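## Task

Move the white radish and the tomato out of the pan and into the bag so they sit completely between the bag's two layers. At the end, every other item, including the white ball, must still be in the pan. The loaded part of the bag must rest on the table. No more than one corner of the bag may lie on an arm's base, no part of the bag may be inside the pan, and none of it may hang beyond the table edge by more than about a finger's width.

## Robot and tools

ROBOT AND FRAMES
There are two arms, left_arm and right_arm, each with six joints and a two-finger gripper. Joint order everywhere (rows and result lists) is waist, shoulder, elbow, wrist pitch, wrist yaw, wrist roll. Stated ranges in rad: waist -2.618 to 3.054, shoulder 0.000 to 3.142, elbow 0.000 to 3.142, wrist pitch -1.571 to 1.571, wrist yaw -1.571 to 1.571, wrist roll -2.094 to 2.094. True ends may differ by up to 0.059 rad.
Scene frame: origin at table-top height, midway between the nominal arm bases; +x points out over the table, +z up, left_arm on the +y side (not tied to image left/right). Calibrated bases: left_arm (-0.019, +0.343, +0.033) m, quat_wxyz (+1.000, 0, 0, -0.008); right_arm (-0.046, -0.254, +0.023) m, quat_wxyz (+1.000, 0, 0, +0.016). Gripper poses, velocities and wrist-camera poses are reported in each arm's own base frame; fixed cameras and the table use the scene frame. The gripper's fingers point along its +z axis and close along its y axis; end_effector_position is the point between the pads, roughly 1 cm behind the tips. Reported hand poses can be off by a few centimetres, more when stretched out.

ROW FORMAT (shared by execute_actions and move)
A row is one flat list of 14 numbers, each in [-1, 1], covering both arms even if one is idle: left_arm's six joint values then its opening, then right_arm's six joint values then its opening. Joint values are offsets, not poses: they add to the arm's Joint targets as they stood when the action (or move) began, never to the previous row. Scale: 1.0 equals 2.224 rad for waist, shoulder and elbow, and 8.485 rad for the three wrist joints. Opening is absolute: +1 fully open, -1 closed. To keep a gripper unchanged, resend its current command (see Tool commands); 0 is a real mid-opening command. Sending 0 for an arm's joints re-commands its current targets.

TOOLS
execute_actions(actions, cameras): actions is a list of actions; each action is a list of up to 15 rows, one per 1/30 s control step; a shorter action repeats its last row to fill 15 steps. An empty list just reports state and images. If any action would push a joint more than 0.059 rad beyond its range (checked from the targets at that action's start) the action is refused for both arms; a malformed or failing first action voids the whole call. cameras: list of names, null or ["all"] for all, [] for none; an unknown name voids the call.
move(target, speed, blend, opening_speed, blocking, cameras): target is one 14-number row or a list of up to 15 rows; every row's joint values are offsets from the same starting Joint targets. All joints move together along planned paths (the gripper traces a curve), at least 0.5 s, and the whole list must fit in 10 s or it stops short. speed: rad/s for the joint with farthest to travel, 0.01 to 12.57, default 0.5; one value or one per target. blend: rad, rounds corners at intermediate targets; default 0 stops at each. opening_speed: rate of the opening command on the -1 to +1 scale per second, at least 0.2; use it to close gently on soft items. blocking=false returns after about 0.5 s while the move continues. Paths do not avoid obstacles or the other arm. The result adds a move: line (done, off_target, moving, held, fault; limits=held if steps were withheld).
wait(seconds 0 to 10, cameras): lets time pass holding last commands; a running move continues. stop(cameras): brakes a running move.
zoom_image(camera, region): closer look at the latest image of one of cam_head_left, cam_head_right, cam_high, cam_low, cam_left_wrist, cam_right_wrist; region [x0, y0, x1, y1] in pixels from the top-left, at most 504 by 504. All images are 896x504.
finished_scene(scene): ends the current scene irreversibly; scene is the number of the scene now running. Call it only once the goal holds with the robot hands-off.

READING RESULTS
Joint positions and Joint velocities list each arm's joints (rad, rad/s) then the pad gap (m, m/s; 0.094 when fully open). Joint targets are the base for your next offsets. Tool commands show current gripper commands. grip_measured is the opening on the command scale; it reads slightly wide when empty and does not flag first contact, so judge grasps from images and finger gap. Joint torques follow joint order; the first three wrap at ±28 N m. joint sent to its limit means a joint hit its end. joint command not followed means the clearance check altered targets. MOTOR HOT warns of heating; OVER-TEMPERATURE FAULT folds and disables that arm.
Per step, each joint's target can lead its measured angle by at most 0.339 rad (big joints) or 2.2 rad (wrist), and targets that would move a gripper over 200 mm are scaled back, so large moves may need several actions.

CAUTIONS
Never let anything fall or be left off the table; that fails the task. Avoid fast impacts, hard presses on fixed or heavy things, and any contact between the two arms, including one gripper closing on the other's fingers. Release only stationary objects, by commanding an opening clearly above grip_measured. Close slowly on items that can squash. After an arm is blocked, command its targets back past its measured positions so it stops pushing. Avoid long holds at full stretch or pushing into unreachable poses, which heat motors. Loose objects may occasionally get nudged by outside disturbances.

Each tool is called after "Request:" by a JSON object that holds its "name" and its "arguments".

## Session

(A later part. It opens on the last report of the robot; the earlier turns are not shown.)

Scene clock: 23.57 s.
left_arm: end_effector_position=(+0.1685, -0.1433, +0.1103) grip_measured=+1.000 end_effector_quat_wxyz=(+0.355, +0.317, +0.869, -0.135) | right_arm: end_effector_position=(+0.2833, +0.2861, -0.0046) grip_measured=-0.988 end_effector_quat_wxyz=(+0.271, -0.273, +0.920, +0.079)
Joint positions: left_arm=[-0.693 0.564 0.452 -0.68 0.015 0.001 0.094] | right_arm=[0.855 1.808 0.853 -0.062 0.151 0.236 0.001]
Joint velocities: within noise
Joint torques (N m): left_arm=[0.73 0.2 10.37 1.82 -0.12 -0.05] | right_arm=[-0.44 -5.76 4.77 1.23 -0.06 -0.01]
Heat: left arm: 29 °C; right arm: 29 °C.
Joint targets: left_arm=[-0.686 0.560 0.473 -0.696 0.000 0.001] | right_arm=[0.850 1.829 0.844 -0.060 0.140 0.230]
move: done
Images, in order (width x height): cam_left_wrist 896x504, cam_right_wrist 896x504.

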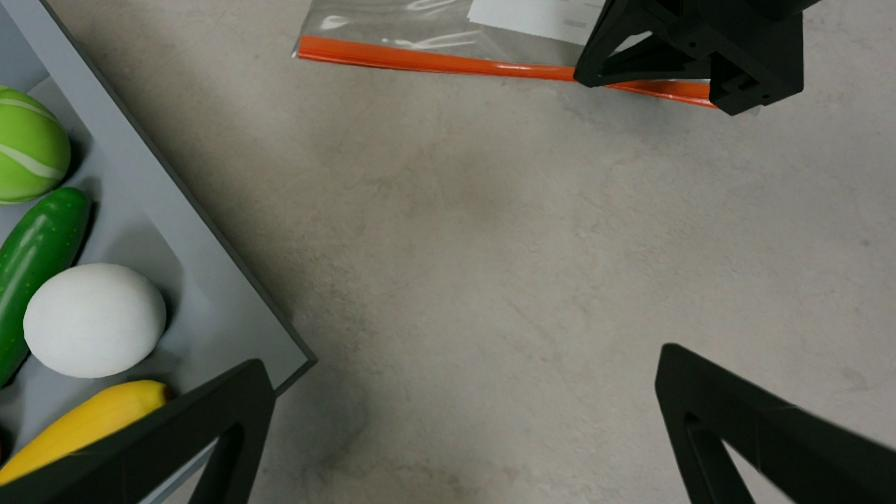

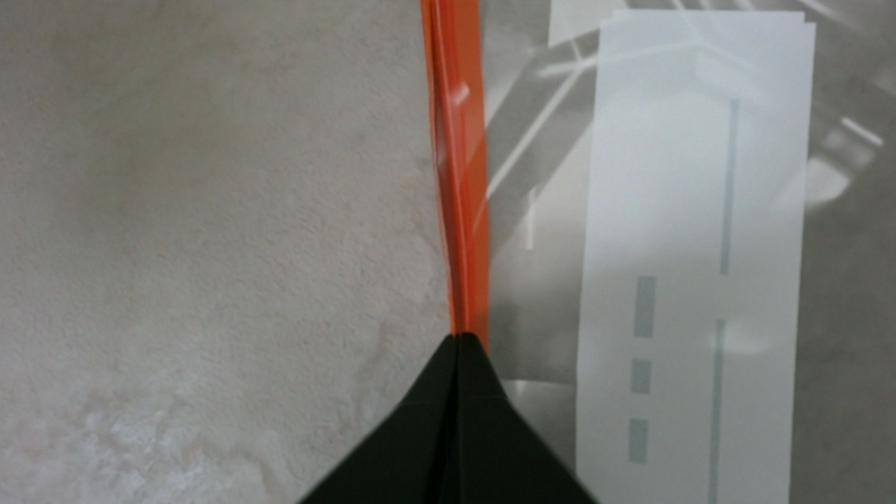

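Request:
{"name": "move", "arguments": {"target": [0,0,0,0,0,0,1,0,-0.0787,0.0791,-0.0403,0,0,-1], "speed": 0.15}}

Request:
{"name": "zoom_image", "arguments": {"camera": "cam_left_wrist", "region": [250, 0, 800, 200]}}

Scene clock: 26.73 s.
left_arm: end_effector_position=(+0.1685, -0.1433, +0.1103) grip_measured=+1.000 end_effector_quat_wxyz=(+0.355, +0.317, +0.869, -0.135) | right_arm: end_effector_position=(+0.2749, +0.2771, +0.0443) grip_measured=-0.988 end_effector_quat_wxyz=(+0.236, -0.279, +0.929, +0.059)
Joint positions: left_arm=[-0.693 0.564 0.452 -0.68 0.015 0.001 0.094] | right_arm=[0.855 1.692 0.993 -0.402 0.148 0.236 0.001]
Joint velocities: within noise
Joint torques (N m): left_arm=[0.68 0.14 10.37 1.82 -0.11 -0.05] | right_arm=[-0.44 -10.63 8.81 1.09 -0.03 -0.01]
Heat: left arm: 29 °C; right arm: 30 °C.
Joint targets: left_arm=[-0.686 0.560 0.473 -0.696 0.000 0.001] | right_arm=[0.850 1.654 1.020 -0.402 0.140 0.230]
move: off_target (right_arm); right_arm: the shoulder is farthest, 0.038 rad from its target

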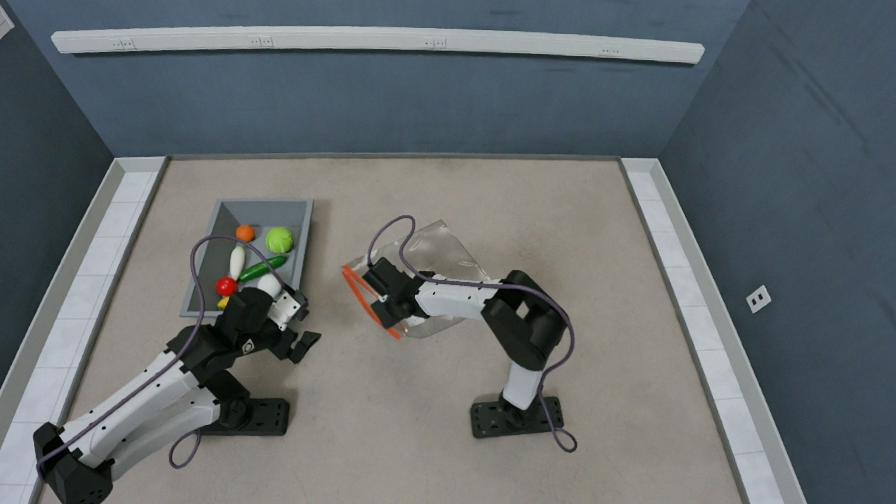

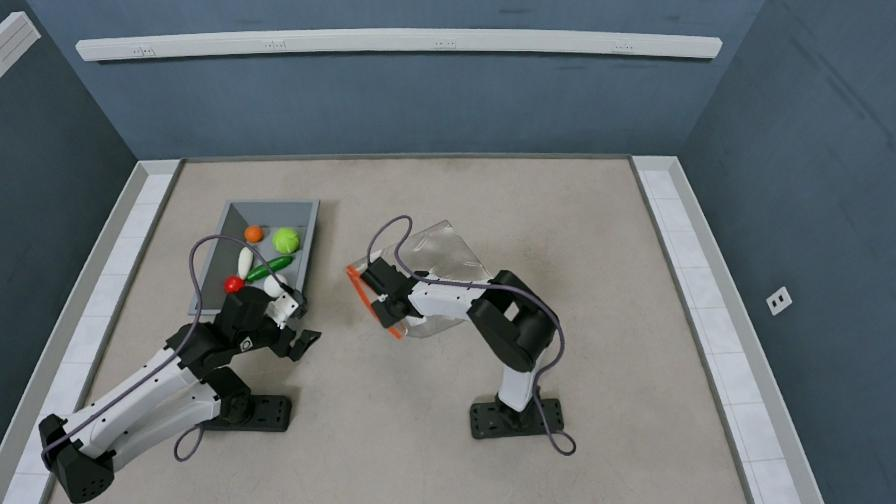

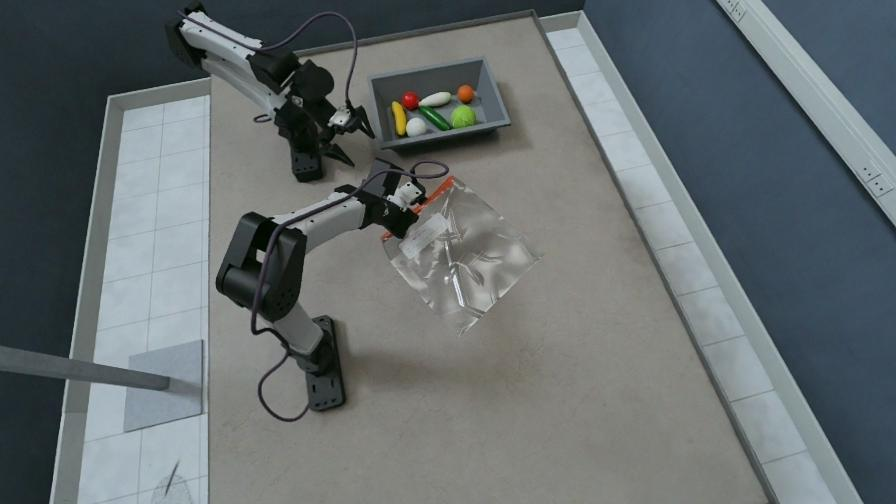

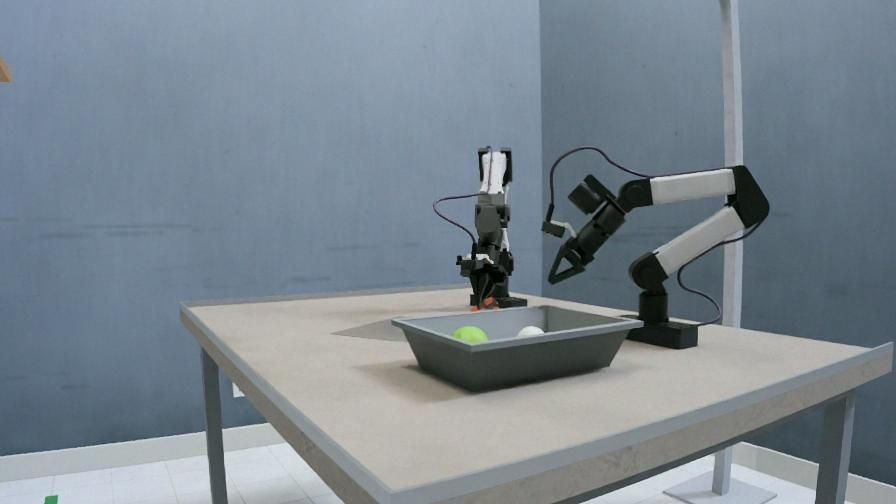

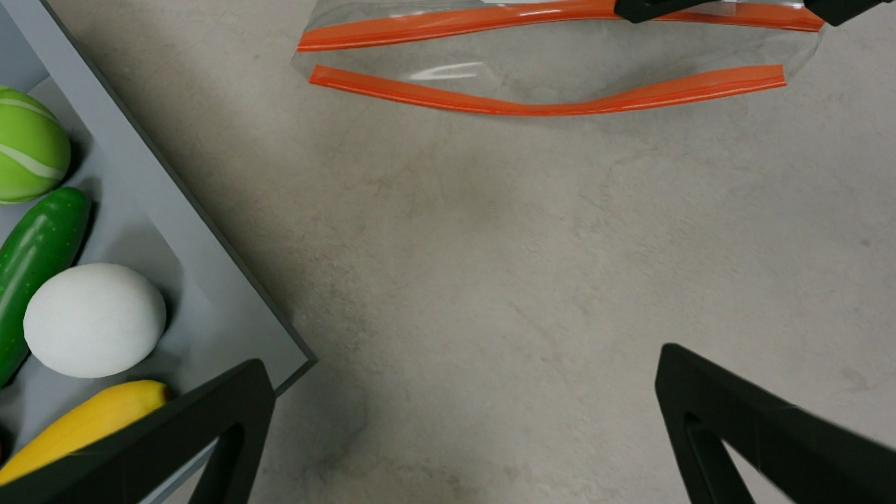

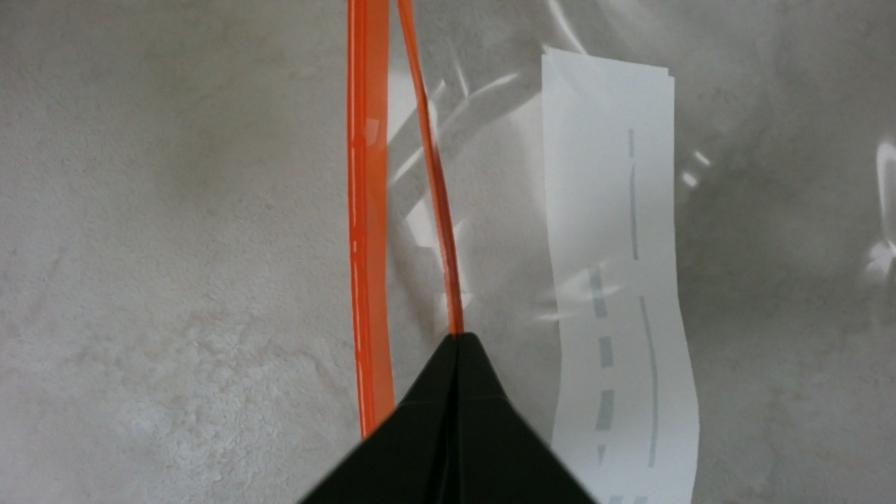

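Region (250, 0, 800, 200) is 550x200 pixels. A region can be at most 504 by 504 pixels.

Request:
{"name": "move", "arguments": {"target": [0,0,0,0,0,0,1,-0.0859,-0.031,-0.0225,-0.0021,-0.0107,-0.0171,-1], "speed": 0.15, "cameras": ["cam_left_wrist","cam_right_wrist","cam_head_left","cam_high"]}}

Request:
{"name": "zoom_image", "arguments": {"camera": "cam_head_left", "region": [180, 180, 500, 360]}}

Scene clock: 29.43 s.
left_arm: end_effector_position=(+0.1685, -0.1433, +0.1103) grip_measured=+1.000 end_effector_quat_wxyz=(+0.355, +0.317, +0.869, -0.135) | right_arm: end_effector_position=(+0.3090, +0.2288, +0.0596) grip_measured=-0.988 end_effector_quat_wxyz=(+0.241, -0.266, +0.931, +0.065)
Joint positions: left_arm=[-0.693 0.564 0.452 -0.68 0.015 0.001 0.094] | right_arm=[0.664 1.623 0.975 -0.421 0.059 0.093 0.001]
Joint velocities: within noise
Joint torques (N m): left_arm=[0.72 0.17 10.39 1.81 -0.12 -0.05] | right_arm=[-0.18 -10.18 6 1.14 -0.09 -0.07]
Heat: left arm: 29 °C; right arm: 31 °C.
Joint targets: left_arm=[-0.686 0.560 0.473 -0.696 0.000 0.001] | right_arm=[0.659 1.585 0.970 -0.420 0.049 0.085]
move: off_target (right_arm); right_arm: the shoulder is farthest, 0.038 rad from its target
Images, in order (width x height): cam_head_left 896x504, cam_high 896x504, cam_left_wrist 896x504, cam_right_wrist 896x504.

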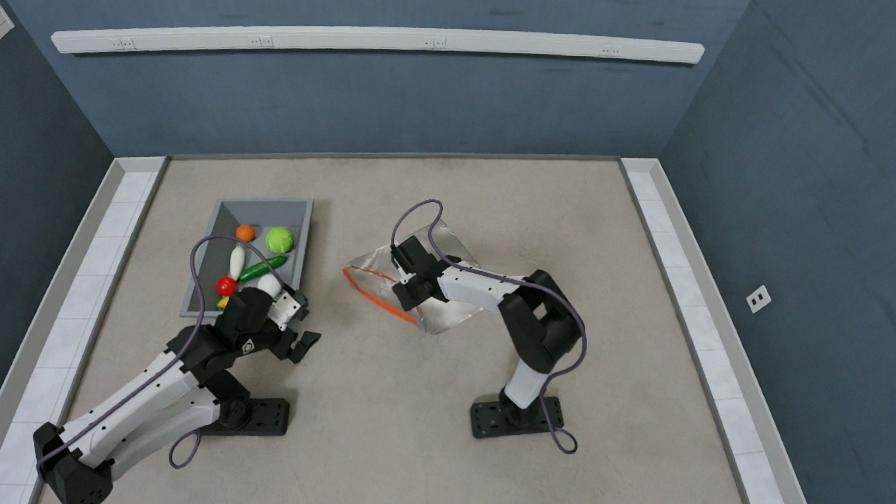

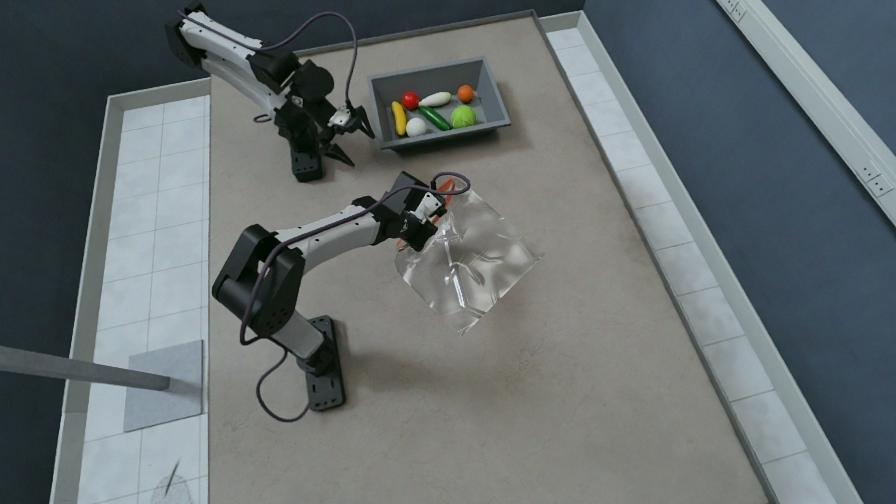

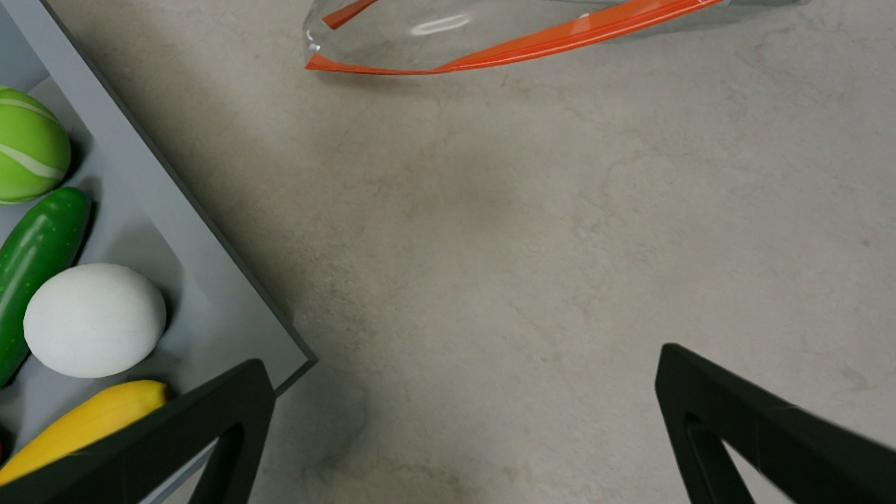

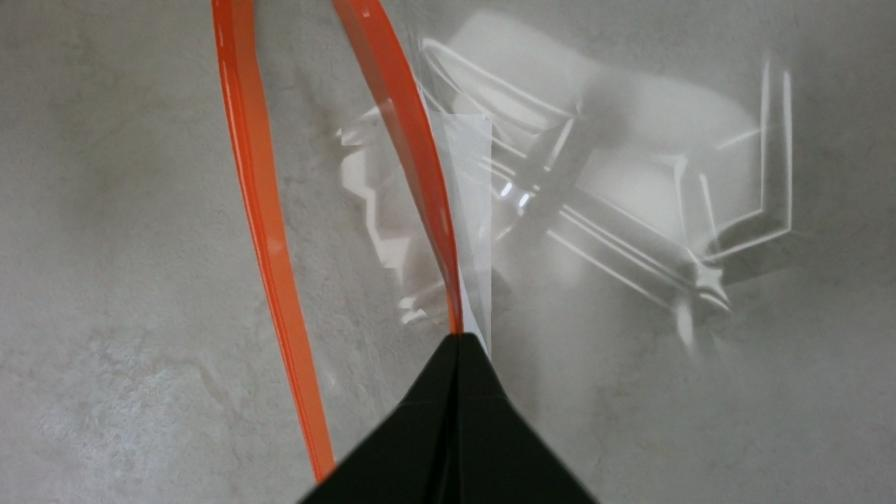

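Scaled by 1.575 from the camera's 896x504 image, which has a finer 1280x720 frame.

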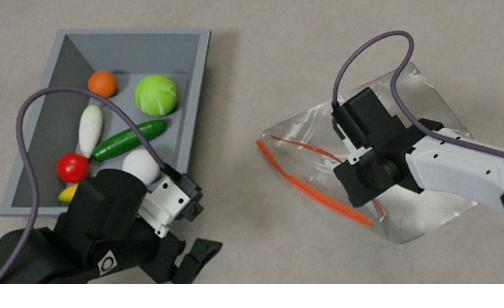

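Request:
{"name": "move", "arguments": {"target": [[0.08,0.1,0.2,-0.0246,0,0,1,0,0,0,0,0,0,-1],[0.4663,0.281,0.255,-0.0246,0,0,1,0,0,0,0,0,0,-1]], "speed": 0.9, "blend": 0.1, "cameras": ["cam_left_wrist","cam_right_wrist","cam_head_left","cam_high"]}}

Scene clock: 31.90 s.
left_arm: end_effector_position=(+0.2767, +0.0980, +0.1621) grip_measured=+1.000 end_effector_quat_wxyz=(+0.254, -0.165, +0.952, +0.040) | right_arm: end_effector_position=(+0.3087, +0.2289, +0.0595) grip_measured=-0.988 end_effector_quat_wxyz=(+0.240, -0.266, +0.931, +0.065)
Joint positions: left_arm=[0.346 1.178 1.017 -0.89 0.009 0.001 0.094] | right_arm=[0.664 1.623 0.975 -0.422 0.057 0.092 0.001]
Joint velocities: within noise
Joint torques (N m): left_arm=[0.64 -2.88 10.24 1.39 -0.08 -0.04] | right_arm=[-0.43 -10.17 6.01 1.16 -0.08 -0.03]
Heat: left arm: 29 °C; right arm: 32 °C.
Joint targets: left_arm=[0.351 1.185 1.040 -0.905 0.000 0.001] | right_arm=[0.659 1.585 0.970 -0.420 0.049 0.085]
move: off_target (right_arm); right_arm: the shoulder is farthest, 0.038 rad from its target
Images, in order (width x height): cam_head_left 896x504, cam_high 896x504, cam_left_wrist 896x504, cam_right_wrist 896x504.

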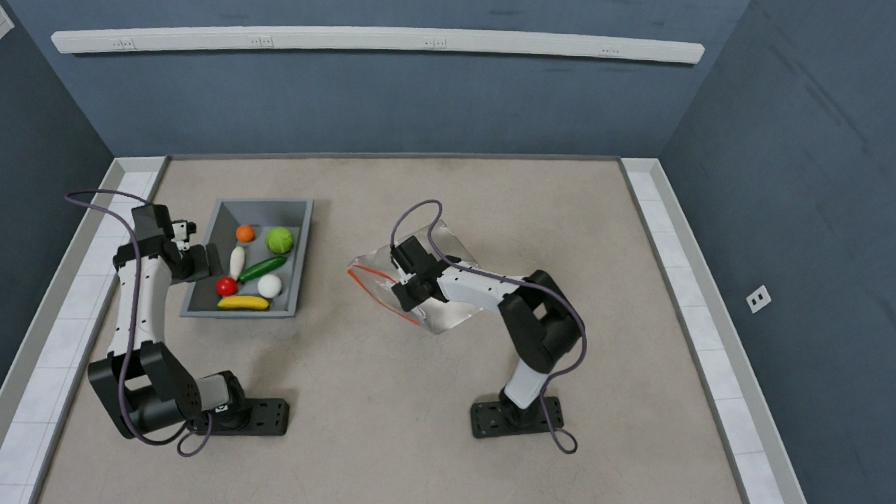

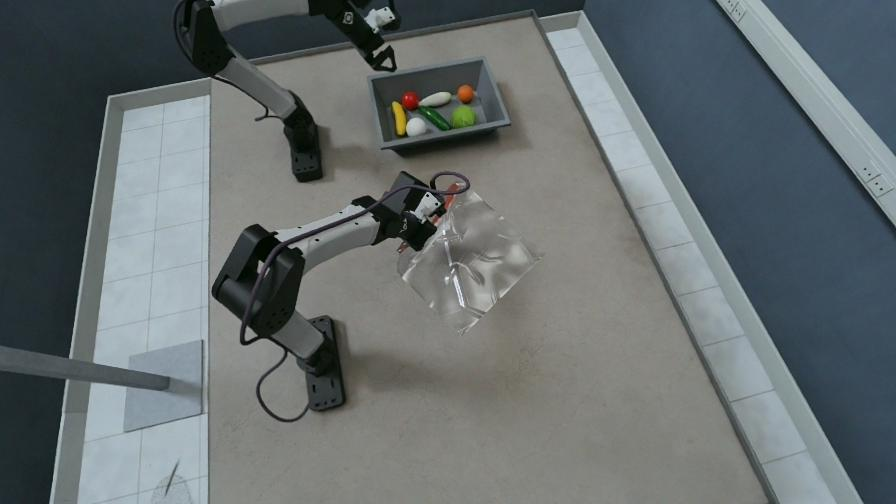

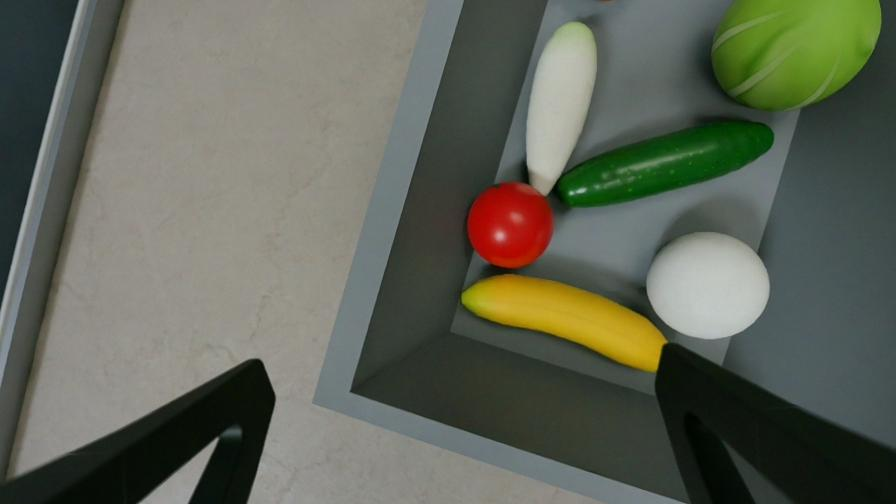

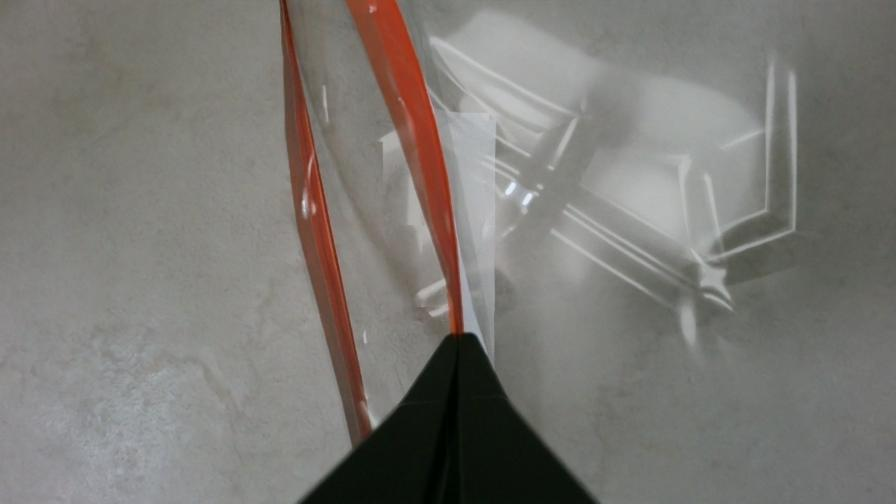

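Request:
{"name": "move", "arguments": {"target": [-0.0796,0.0085,-0.058,-0.0214,0,0.0126,1,0,0,0,0,0,0,-1], "speed": 0.5, "cameras": ["cam_left_wrist","cam_head_left"]}}

Scene clock: 34.47 s.
left_arm: end_effector_position=(+0.2264, +0.0396, +0.1076) grip_measured=+1.000 end_effector_quat_wxyz=(+0.109, -0.042, +0.993, +0.011) | right_arm: end_effector_position=(+0.3087, +0.2289, +0.0595) grip_measured=-0.988 end_effector_quat_wxyz=(+0.240, -0.266, +0.931, +0.065)
Joint positions: left_arm=[0.179 1.198 0.919 -1.073 0.008 0.095 0.094] | right_arm=[0.664 1.623 0.975 -0.422 0.057 0.092 0.001]
Joint velocities: within noise
Joint torques (N m): left_arm=[-0.2 -2.66 6.63 0.76 -0.06 0.05] | right_arm=[-0.4 -10.18 6 1.16 -0.07 -0.03]
Heat: left arm: 30 °C; right arm: 32 °C.
Joint targets: left_arm=[0.174 1.204 0.911 -1.086 0.000 0.108] | right_arm=[0.659 1.585 0.970 -0.420 0.049 0.085]
move: off_target (right_arm); right_arm: the shoulder is farthest, 0.038 rad from its target
Images, in order (width x height): cam_head_left 896x504, cam_left_wrist 896x504.

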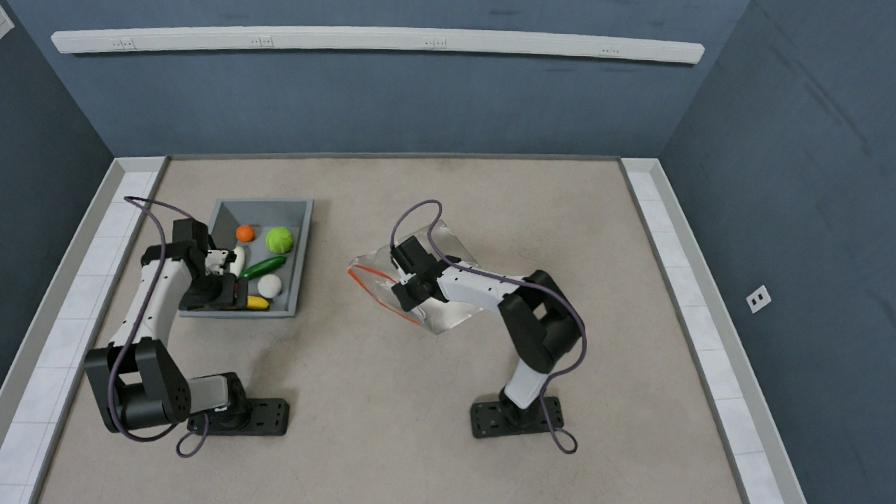

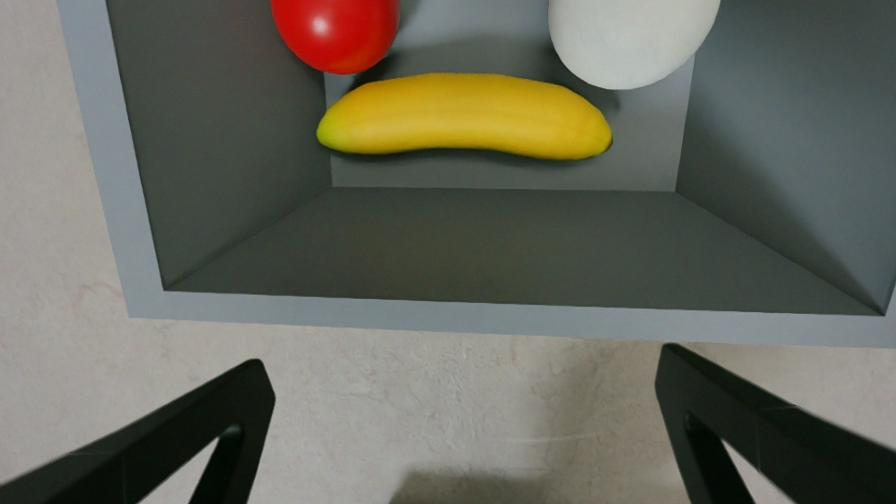

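Request:
{"name": "move", "arguments": {"target": [0.0468,0.2064,0.1524,0.0101,0,0.0146,0.5,0,0,0,0,0,0,-1], "speed": 0.6, "cameras": ["cam_left_wrist","cam_head_left"]}}

Scene clock: 36.70 s.
left_arm: end_effector_position=(+0.3120, +0.0860, +0.0847) grip_measured=+0.502 end_effector_quat_wxyz=(+0.068, -0.027, +0.997, +0.013) | right_arm: end_effector_position=(+0.3087, +0.2289, +0.0595) grip_measured=-0.988 end_effector_quat_wxyz=(+0.240, -0.266, +0.931, +0.065)
Joint positions: left_arm=[0.273 1.652 1.227 -1.007 0.008 0.219 0.071] | right_arm=[0.664 1.623 0.975 -0.422 0.057 0.092 0.001]
Joint velocities: within noise
Joint torques (N m): left_arm=[0.57 -6.12 9.43 0.81 -0.06 0.06] | right_arm=[-0.4 -10.18 6.01 1.16 -0.07 -0.03]
Heat: left arm: 30 °C; right arm: 32 °C.
Joint targets: left_arm=[0.278 1.663 1.250 -1.001 0.000 0.232] | right_arm=[0.659 1.585 0.970 -0.420 0.049 0.085]
move: off_target (right_arm); right_arm: the shoulder is farthest, 0.038 rad from its target
Images, in order (width x height): cam_head_left 896x504, cam_left_wrist 896x504.

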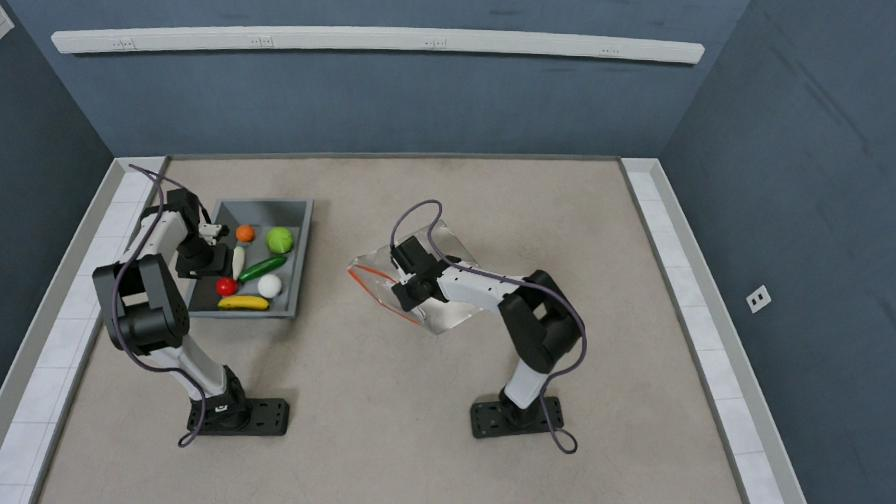

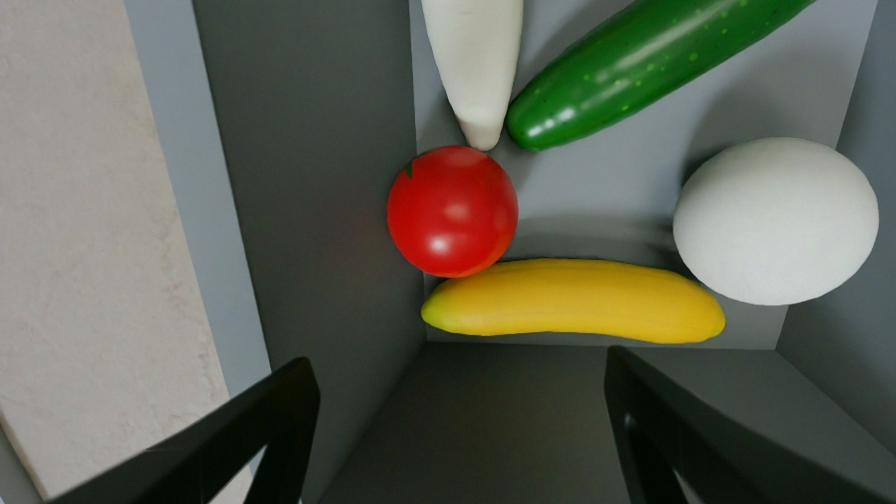

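Request:
{"name": "move", "arguments": {"target": [-0.003,0.0688,-0.076,0.0378,0,0,0.5,0,0,0,0,0,0,-1], "speed": 0.2, "cameras": ["cam_left_wrist"]}}

Scene clock: 39.33 s.
left_arm: end_effector_position=(+0.3331, +0.0915, +0.0130) grip_measured=+0.501 end_effector_quat_wxyz=(+0.081, -0.026, +0.996, +0.016) | right_arm: end_effector_position=(+0.3087, +0.2289, +0.0595) grip_measured=-0.988 end_effector_quat_wxyz=(+0.240, -0.266, +0.931, +0.066)
Joint positions: left_arm=[0.273 1.797 1.092 -0.701 0.009 0.22 0.071] | right_arm=[0.664 1.623 0.975 -0.422 0.057 0.092 0.001]
Joint velocities: within noise
Joint torques (N m): left_arm=[0.09 -6.34 5.55 1.01 -0.05 0.06] | right_arm=[-0.42 -10.18 6 1.16 -0.07 -0.03]
Heat: left arm: 30 °C; right arm: 33 °C.
Joint targets: left_arm=[0.271 1.816 1.081 -0.680 0.000 0.232] | right_arm=[0.659 1.585 0.970 -0.420 0.049 0.085]
move: off_target (right_arm); right_arm: the shoulder is farthest, 0.038 rad from its target
Images, in order (width x height): cam_left_wrist 896x504.

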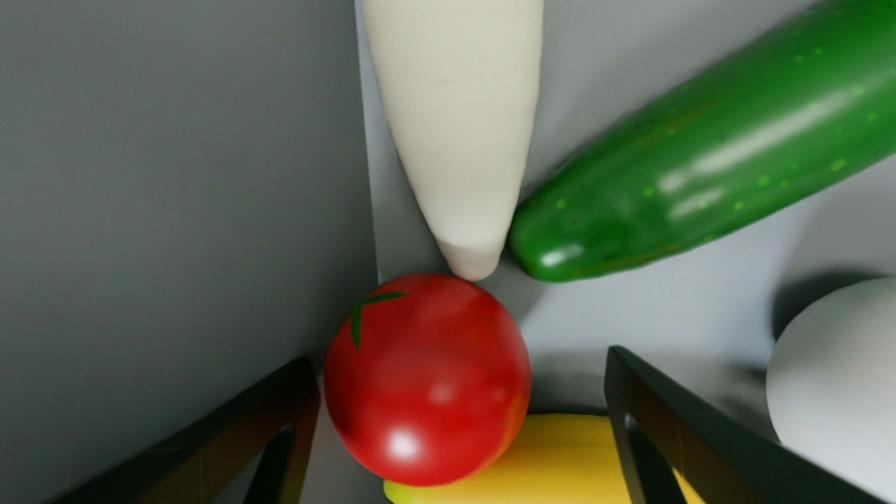

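Request:
{"name": "move", "arguments": {"target": [0,0,0,0,0,0,0.0,0,0,0,0,0,0,-1], "opening_speed": 0.5, "cameras": ["cam_left_wrist"]}}

Scene clock: 40.77 s.
left_arm: end_effector_position=(+0.3358, +0.0923, +0.0135) grip_measured=+0.003 end_effector_quat_wxyz=(+0.087, -0.026, +0.996, +0.017) | right_arm: end_effector_position=(+0.3087, +0.2289, +0.0595) grip_measured=-0.988 end_effector_quat_wxyz=(+0.240, -0.266, +0.931, +0.066)
Joint positions: left_arm=[0.273 1.797 1.092 -0.689 0.009 0.22 0.047] | right_arm=[0.664 1.623 0.975 -0.422 0.057 0.092 0.001]
Joint velocities: within noise
Joint torques (N m): left_arm=[0.14 -6.42 5.59 0.91 -0.06 0.06] | right_arm=[-0.4 -10.17 6.01 1.16 -0.07 -0.03]
Heat: left arm: 30 °C; right arm: 33 °C.
Joint targets: left_arm=[0.271 1.816 1.081 -0.680 0.000 0.232] | right_arm=[0.659 1.585 0.970 -0.420 0.049 0.085]
move: off_target (right_arm); right_arm: the shoulder is farthest, 0.038 rad from its target
Images, in order (width x height): cam_left_wrist 896x504.

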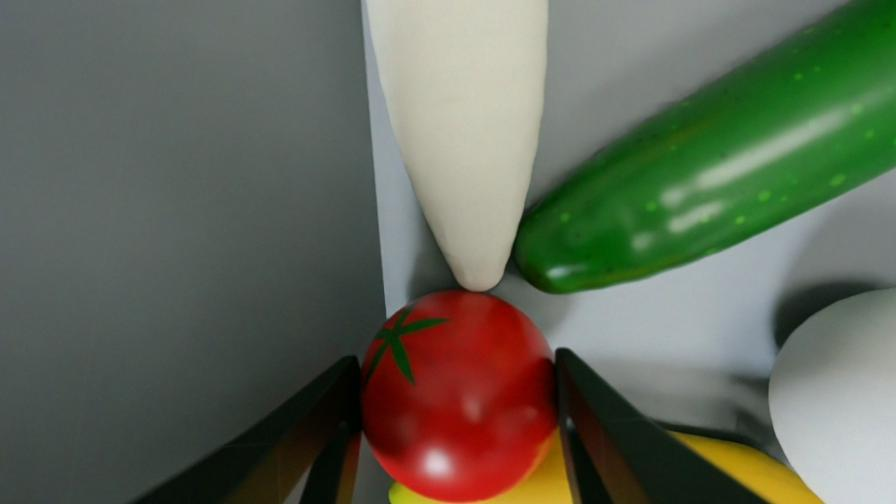

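Request:
{"name": "move", "arguments": {"target": [0,0,0,0,0,0,-0.12,0,0,0,0,0,0,-1], "opening_speed": 0.5, "cameras": []}}

Request:
{"name": "move", "arguments": {"target": [0,-0.056,0.22,-0.0741,0,0,-0.12,0,0,0,0,0,0,-1], "speed": 0.5, "cameras": ["cam_left_wrist","cam_right_wrist"]}}

Scene clock: 41.83 s.
left_arm: end_effector_position=(+0.3359, +0.0923, +0.0135) grip_measured=-0.116 end_effector_quat_wxyz=(+0.087, -0.026, +0.996, +0.017) | right_arm: end_effector_position=(+0.3087, +0.2289, +0.0595) grip_measured=-0.988 end_effector_quat_wxyz=(+0.240, -0.266, +0.931, +0.066)
Joint positions: left_arm=[0.273 1.797 1.092 -0.688 0.009 0.22 0.042] | right_arm=[0.664 1.623 0.975 -0.422 0.057 0.092 0.001]
Joint velocities: left_arm=[0.007 -0.002 0.007 -0.022 -0.022 -0.037 0.007] | right_arm=[within noise]
Joint torques (N m): left_arm=[0.14 -6.43 5.59 0.92 -0.05 0.06] | right_arm=[-0.4 -10.19 5.98 1.15 -0.07 -0.03]
Heat: left arm: 30 °C; right arm: 33 °C.
Joint targets: left_arm=[0.271 1.816 1.081 -0.680 0.000 0.232] | right_arm=[0.659 1.585 0.970 -0.420 0.049 0.085]
move: off_target (right_arm); right_arm: the shoulder is farthest, 0.038 rad from its target
No camera images: "cameras" was empty.

Scene clock: 43.87 s.
left_arm: end_effector_position=(+0.3251, +0.0893, +0.1499) grip_measured=-0.117 end_effector_quat_wxyz=(+0.059, -0.026, +0.998, +0.010) | right_arm: end_effector_position=(+0.3087, +0.2289, +0.0595) grip_measured=-0.988 end_effector_quat_wxyz=(+0.240, -0.266, +0.931, +0.066)
Joint positions: left_arm=[0.273 1.709 1.553 -1.296 0.009 0.22 0.041] | right_arm=[0.664 1.623 0.975 -0.422 0.057 0.092 0.001]
Joint velocities: left_arm=[-0.017 -0.002 -0.012 -0.066 -0.007 0.007 -0.004] | right_arm=[within noise]
Joint torques (N m): left_arm=[0.12 -8.91 8.87 0.52 -0.05 0.07] | right_arm=[-0.4 -10.18 6 1.16 -0.07 -0.03]
Heat: left arm: 30 °C; right arm: 33 °C.
Joint targets: left_arm=[0.271 1.692 1.570 -1.308 0.000 0.232] | right_arm=[0.659 1.585 0.970 -0.420 0.049 0.085]
move: off_target (right_arm); right_arm: the shoulder is farthest, 0.038 rad from its target
Images, in order (width x height): cam_left_wrist 896x504, cam_right_wrist 896x504.

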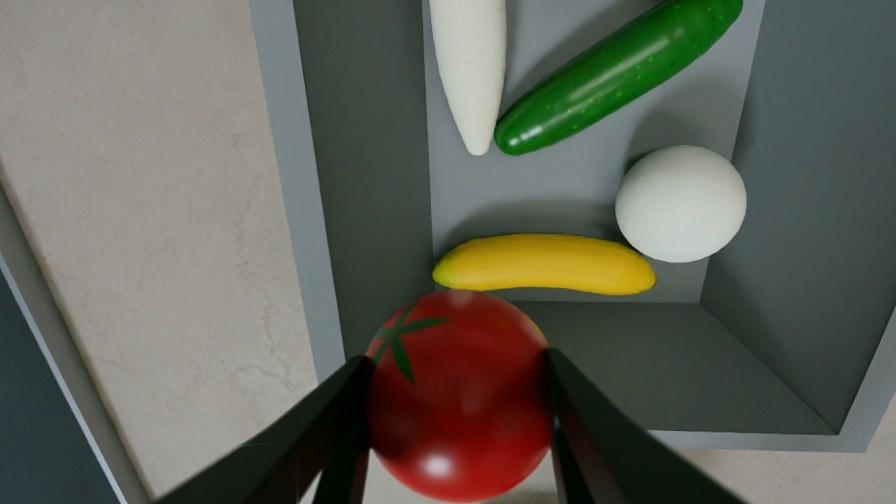

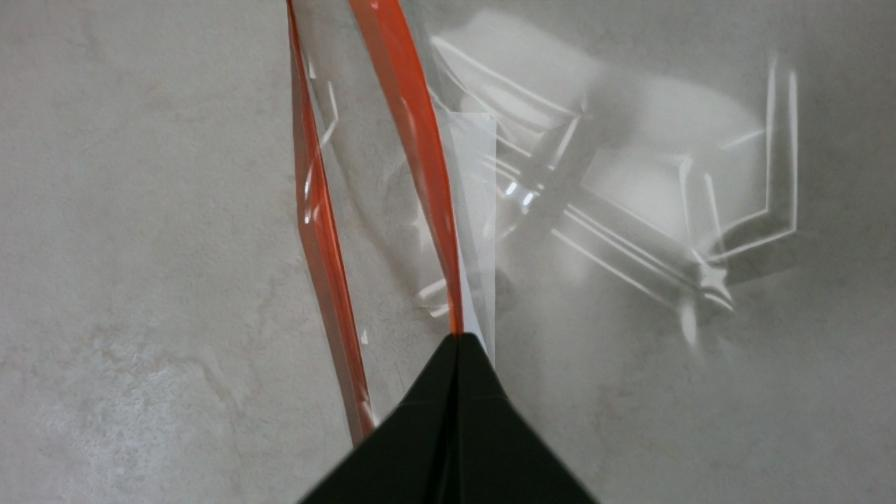

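Request:
{"name": "move", "arguments": {"target": [-0.4303,-0.509,-0.4933,0.0952,0,-0.0273,-0.12,0,0,0,0,0,0,-1], "speed": 0.8, "cameras": ["cam_left_wrist","cam_right_wrist","cam_head_left","cam_head_right"]}}

Request:
{"name": "zoom_image", "arguments": {"camera": "cam_head_left", "region": [320, 200, 500, 350]}}

Scene clock: 46.60 s.
left_arm: end_effector_position=(+0.1957, -0.1592, +0.1570) grip_measured=-0.115 end_effector_quat_wxyz=(+0.444, +0.300, +0.829, -0.156) | right_arm: end_effector_position=(+0.3087, +0.2289, +0.0595) grip_measured=-0.988 end_effector_quat_wxyz=(+0.240, -0.266, +0.931, +0.066)
Joint positions: left_arm=[-0.679 0.566 0.485 -0.509 0.005 0.013 0.042] | right_arm=[0.664 1.623 0.975 -0.422 0.057 0.092 0.001]
Joint velocities: within noise
Joint torques (N m): left_arm=[-0.31 -0.2 7.36 2.34 -0.05 -0.15] | right_arm=[-0.42 -10.17 6 1.16 -0.08 -0.03]
Heat: left arm: 30 °C; right arm: 33 °C.
Joint targets: left_arm=[-0.686 0.559 0.473 -0.501 0.000 0.000] | right_arm=[0.659 1.585 0.970 -0.420 0.049 0.085]
move: off_target (right_arm); right_arm: the shoulder is farthest, 0.038 rad from its target
Images, in order (width x height): cam_head_left 896x504, cam_head_right 896x504, cam_left_wrist 896x504, cam_right_wrist 896x504.

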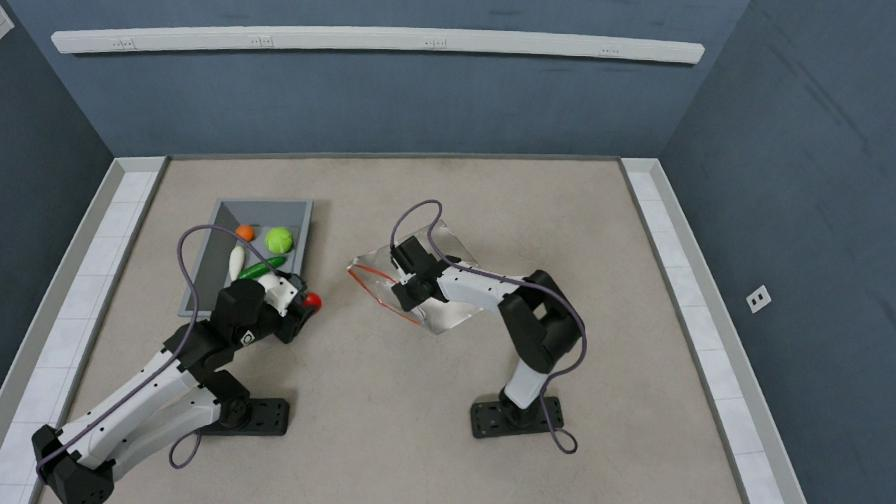

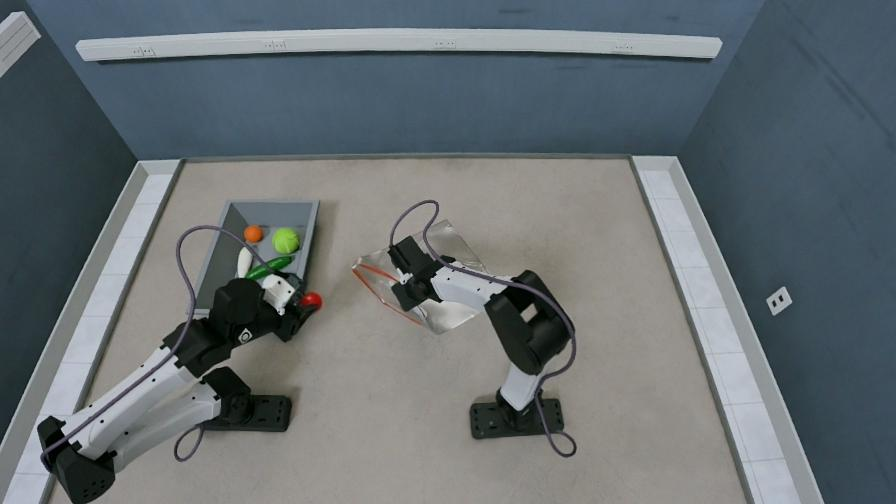

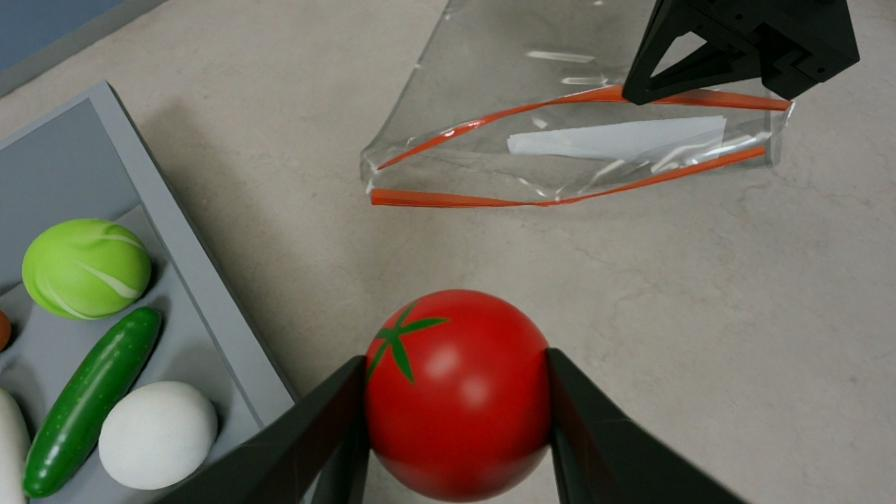

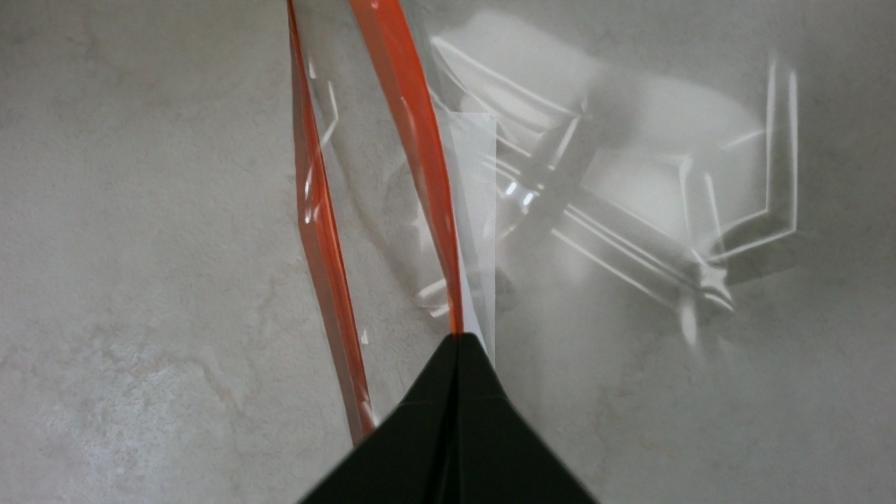

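Scaled by 2.800 from the camera's 896x504 image, which has a finer 1280x720 frame.

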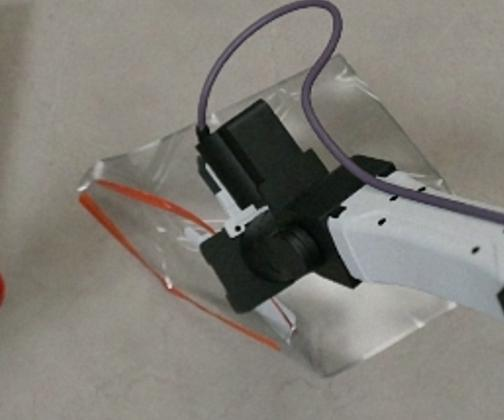

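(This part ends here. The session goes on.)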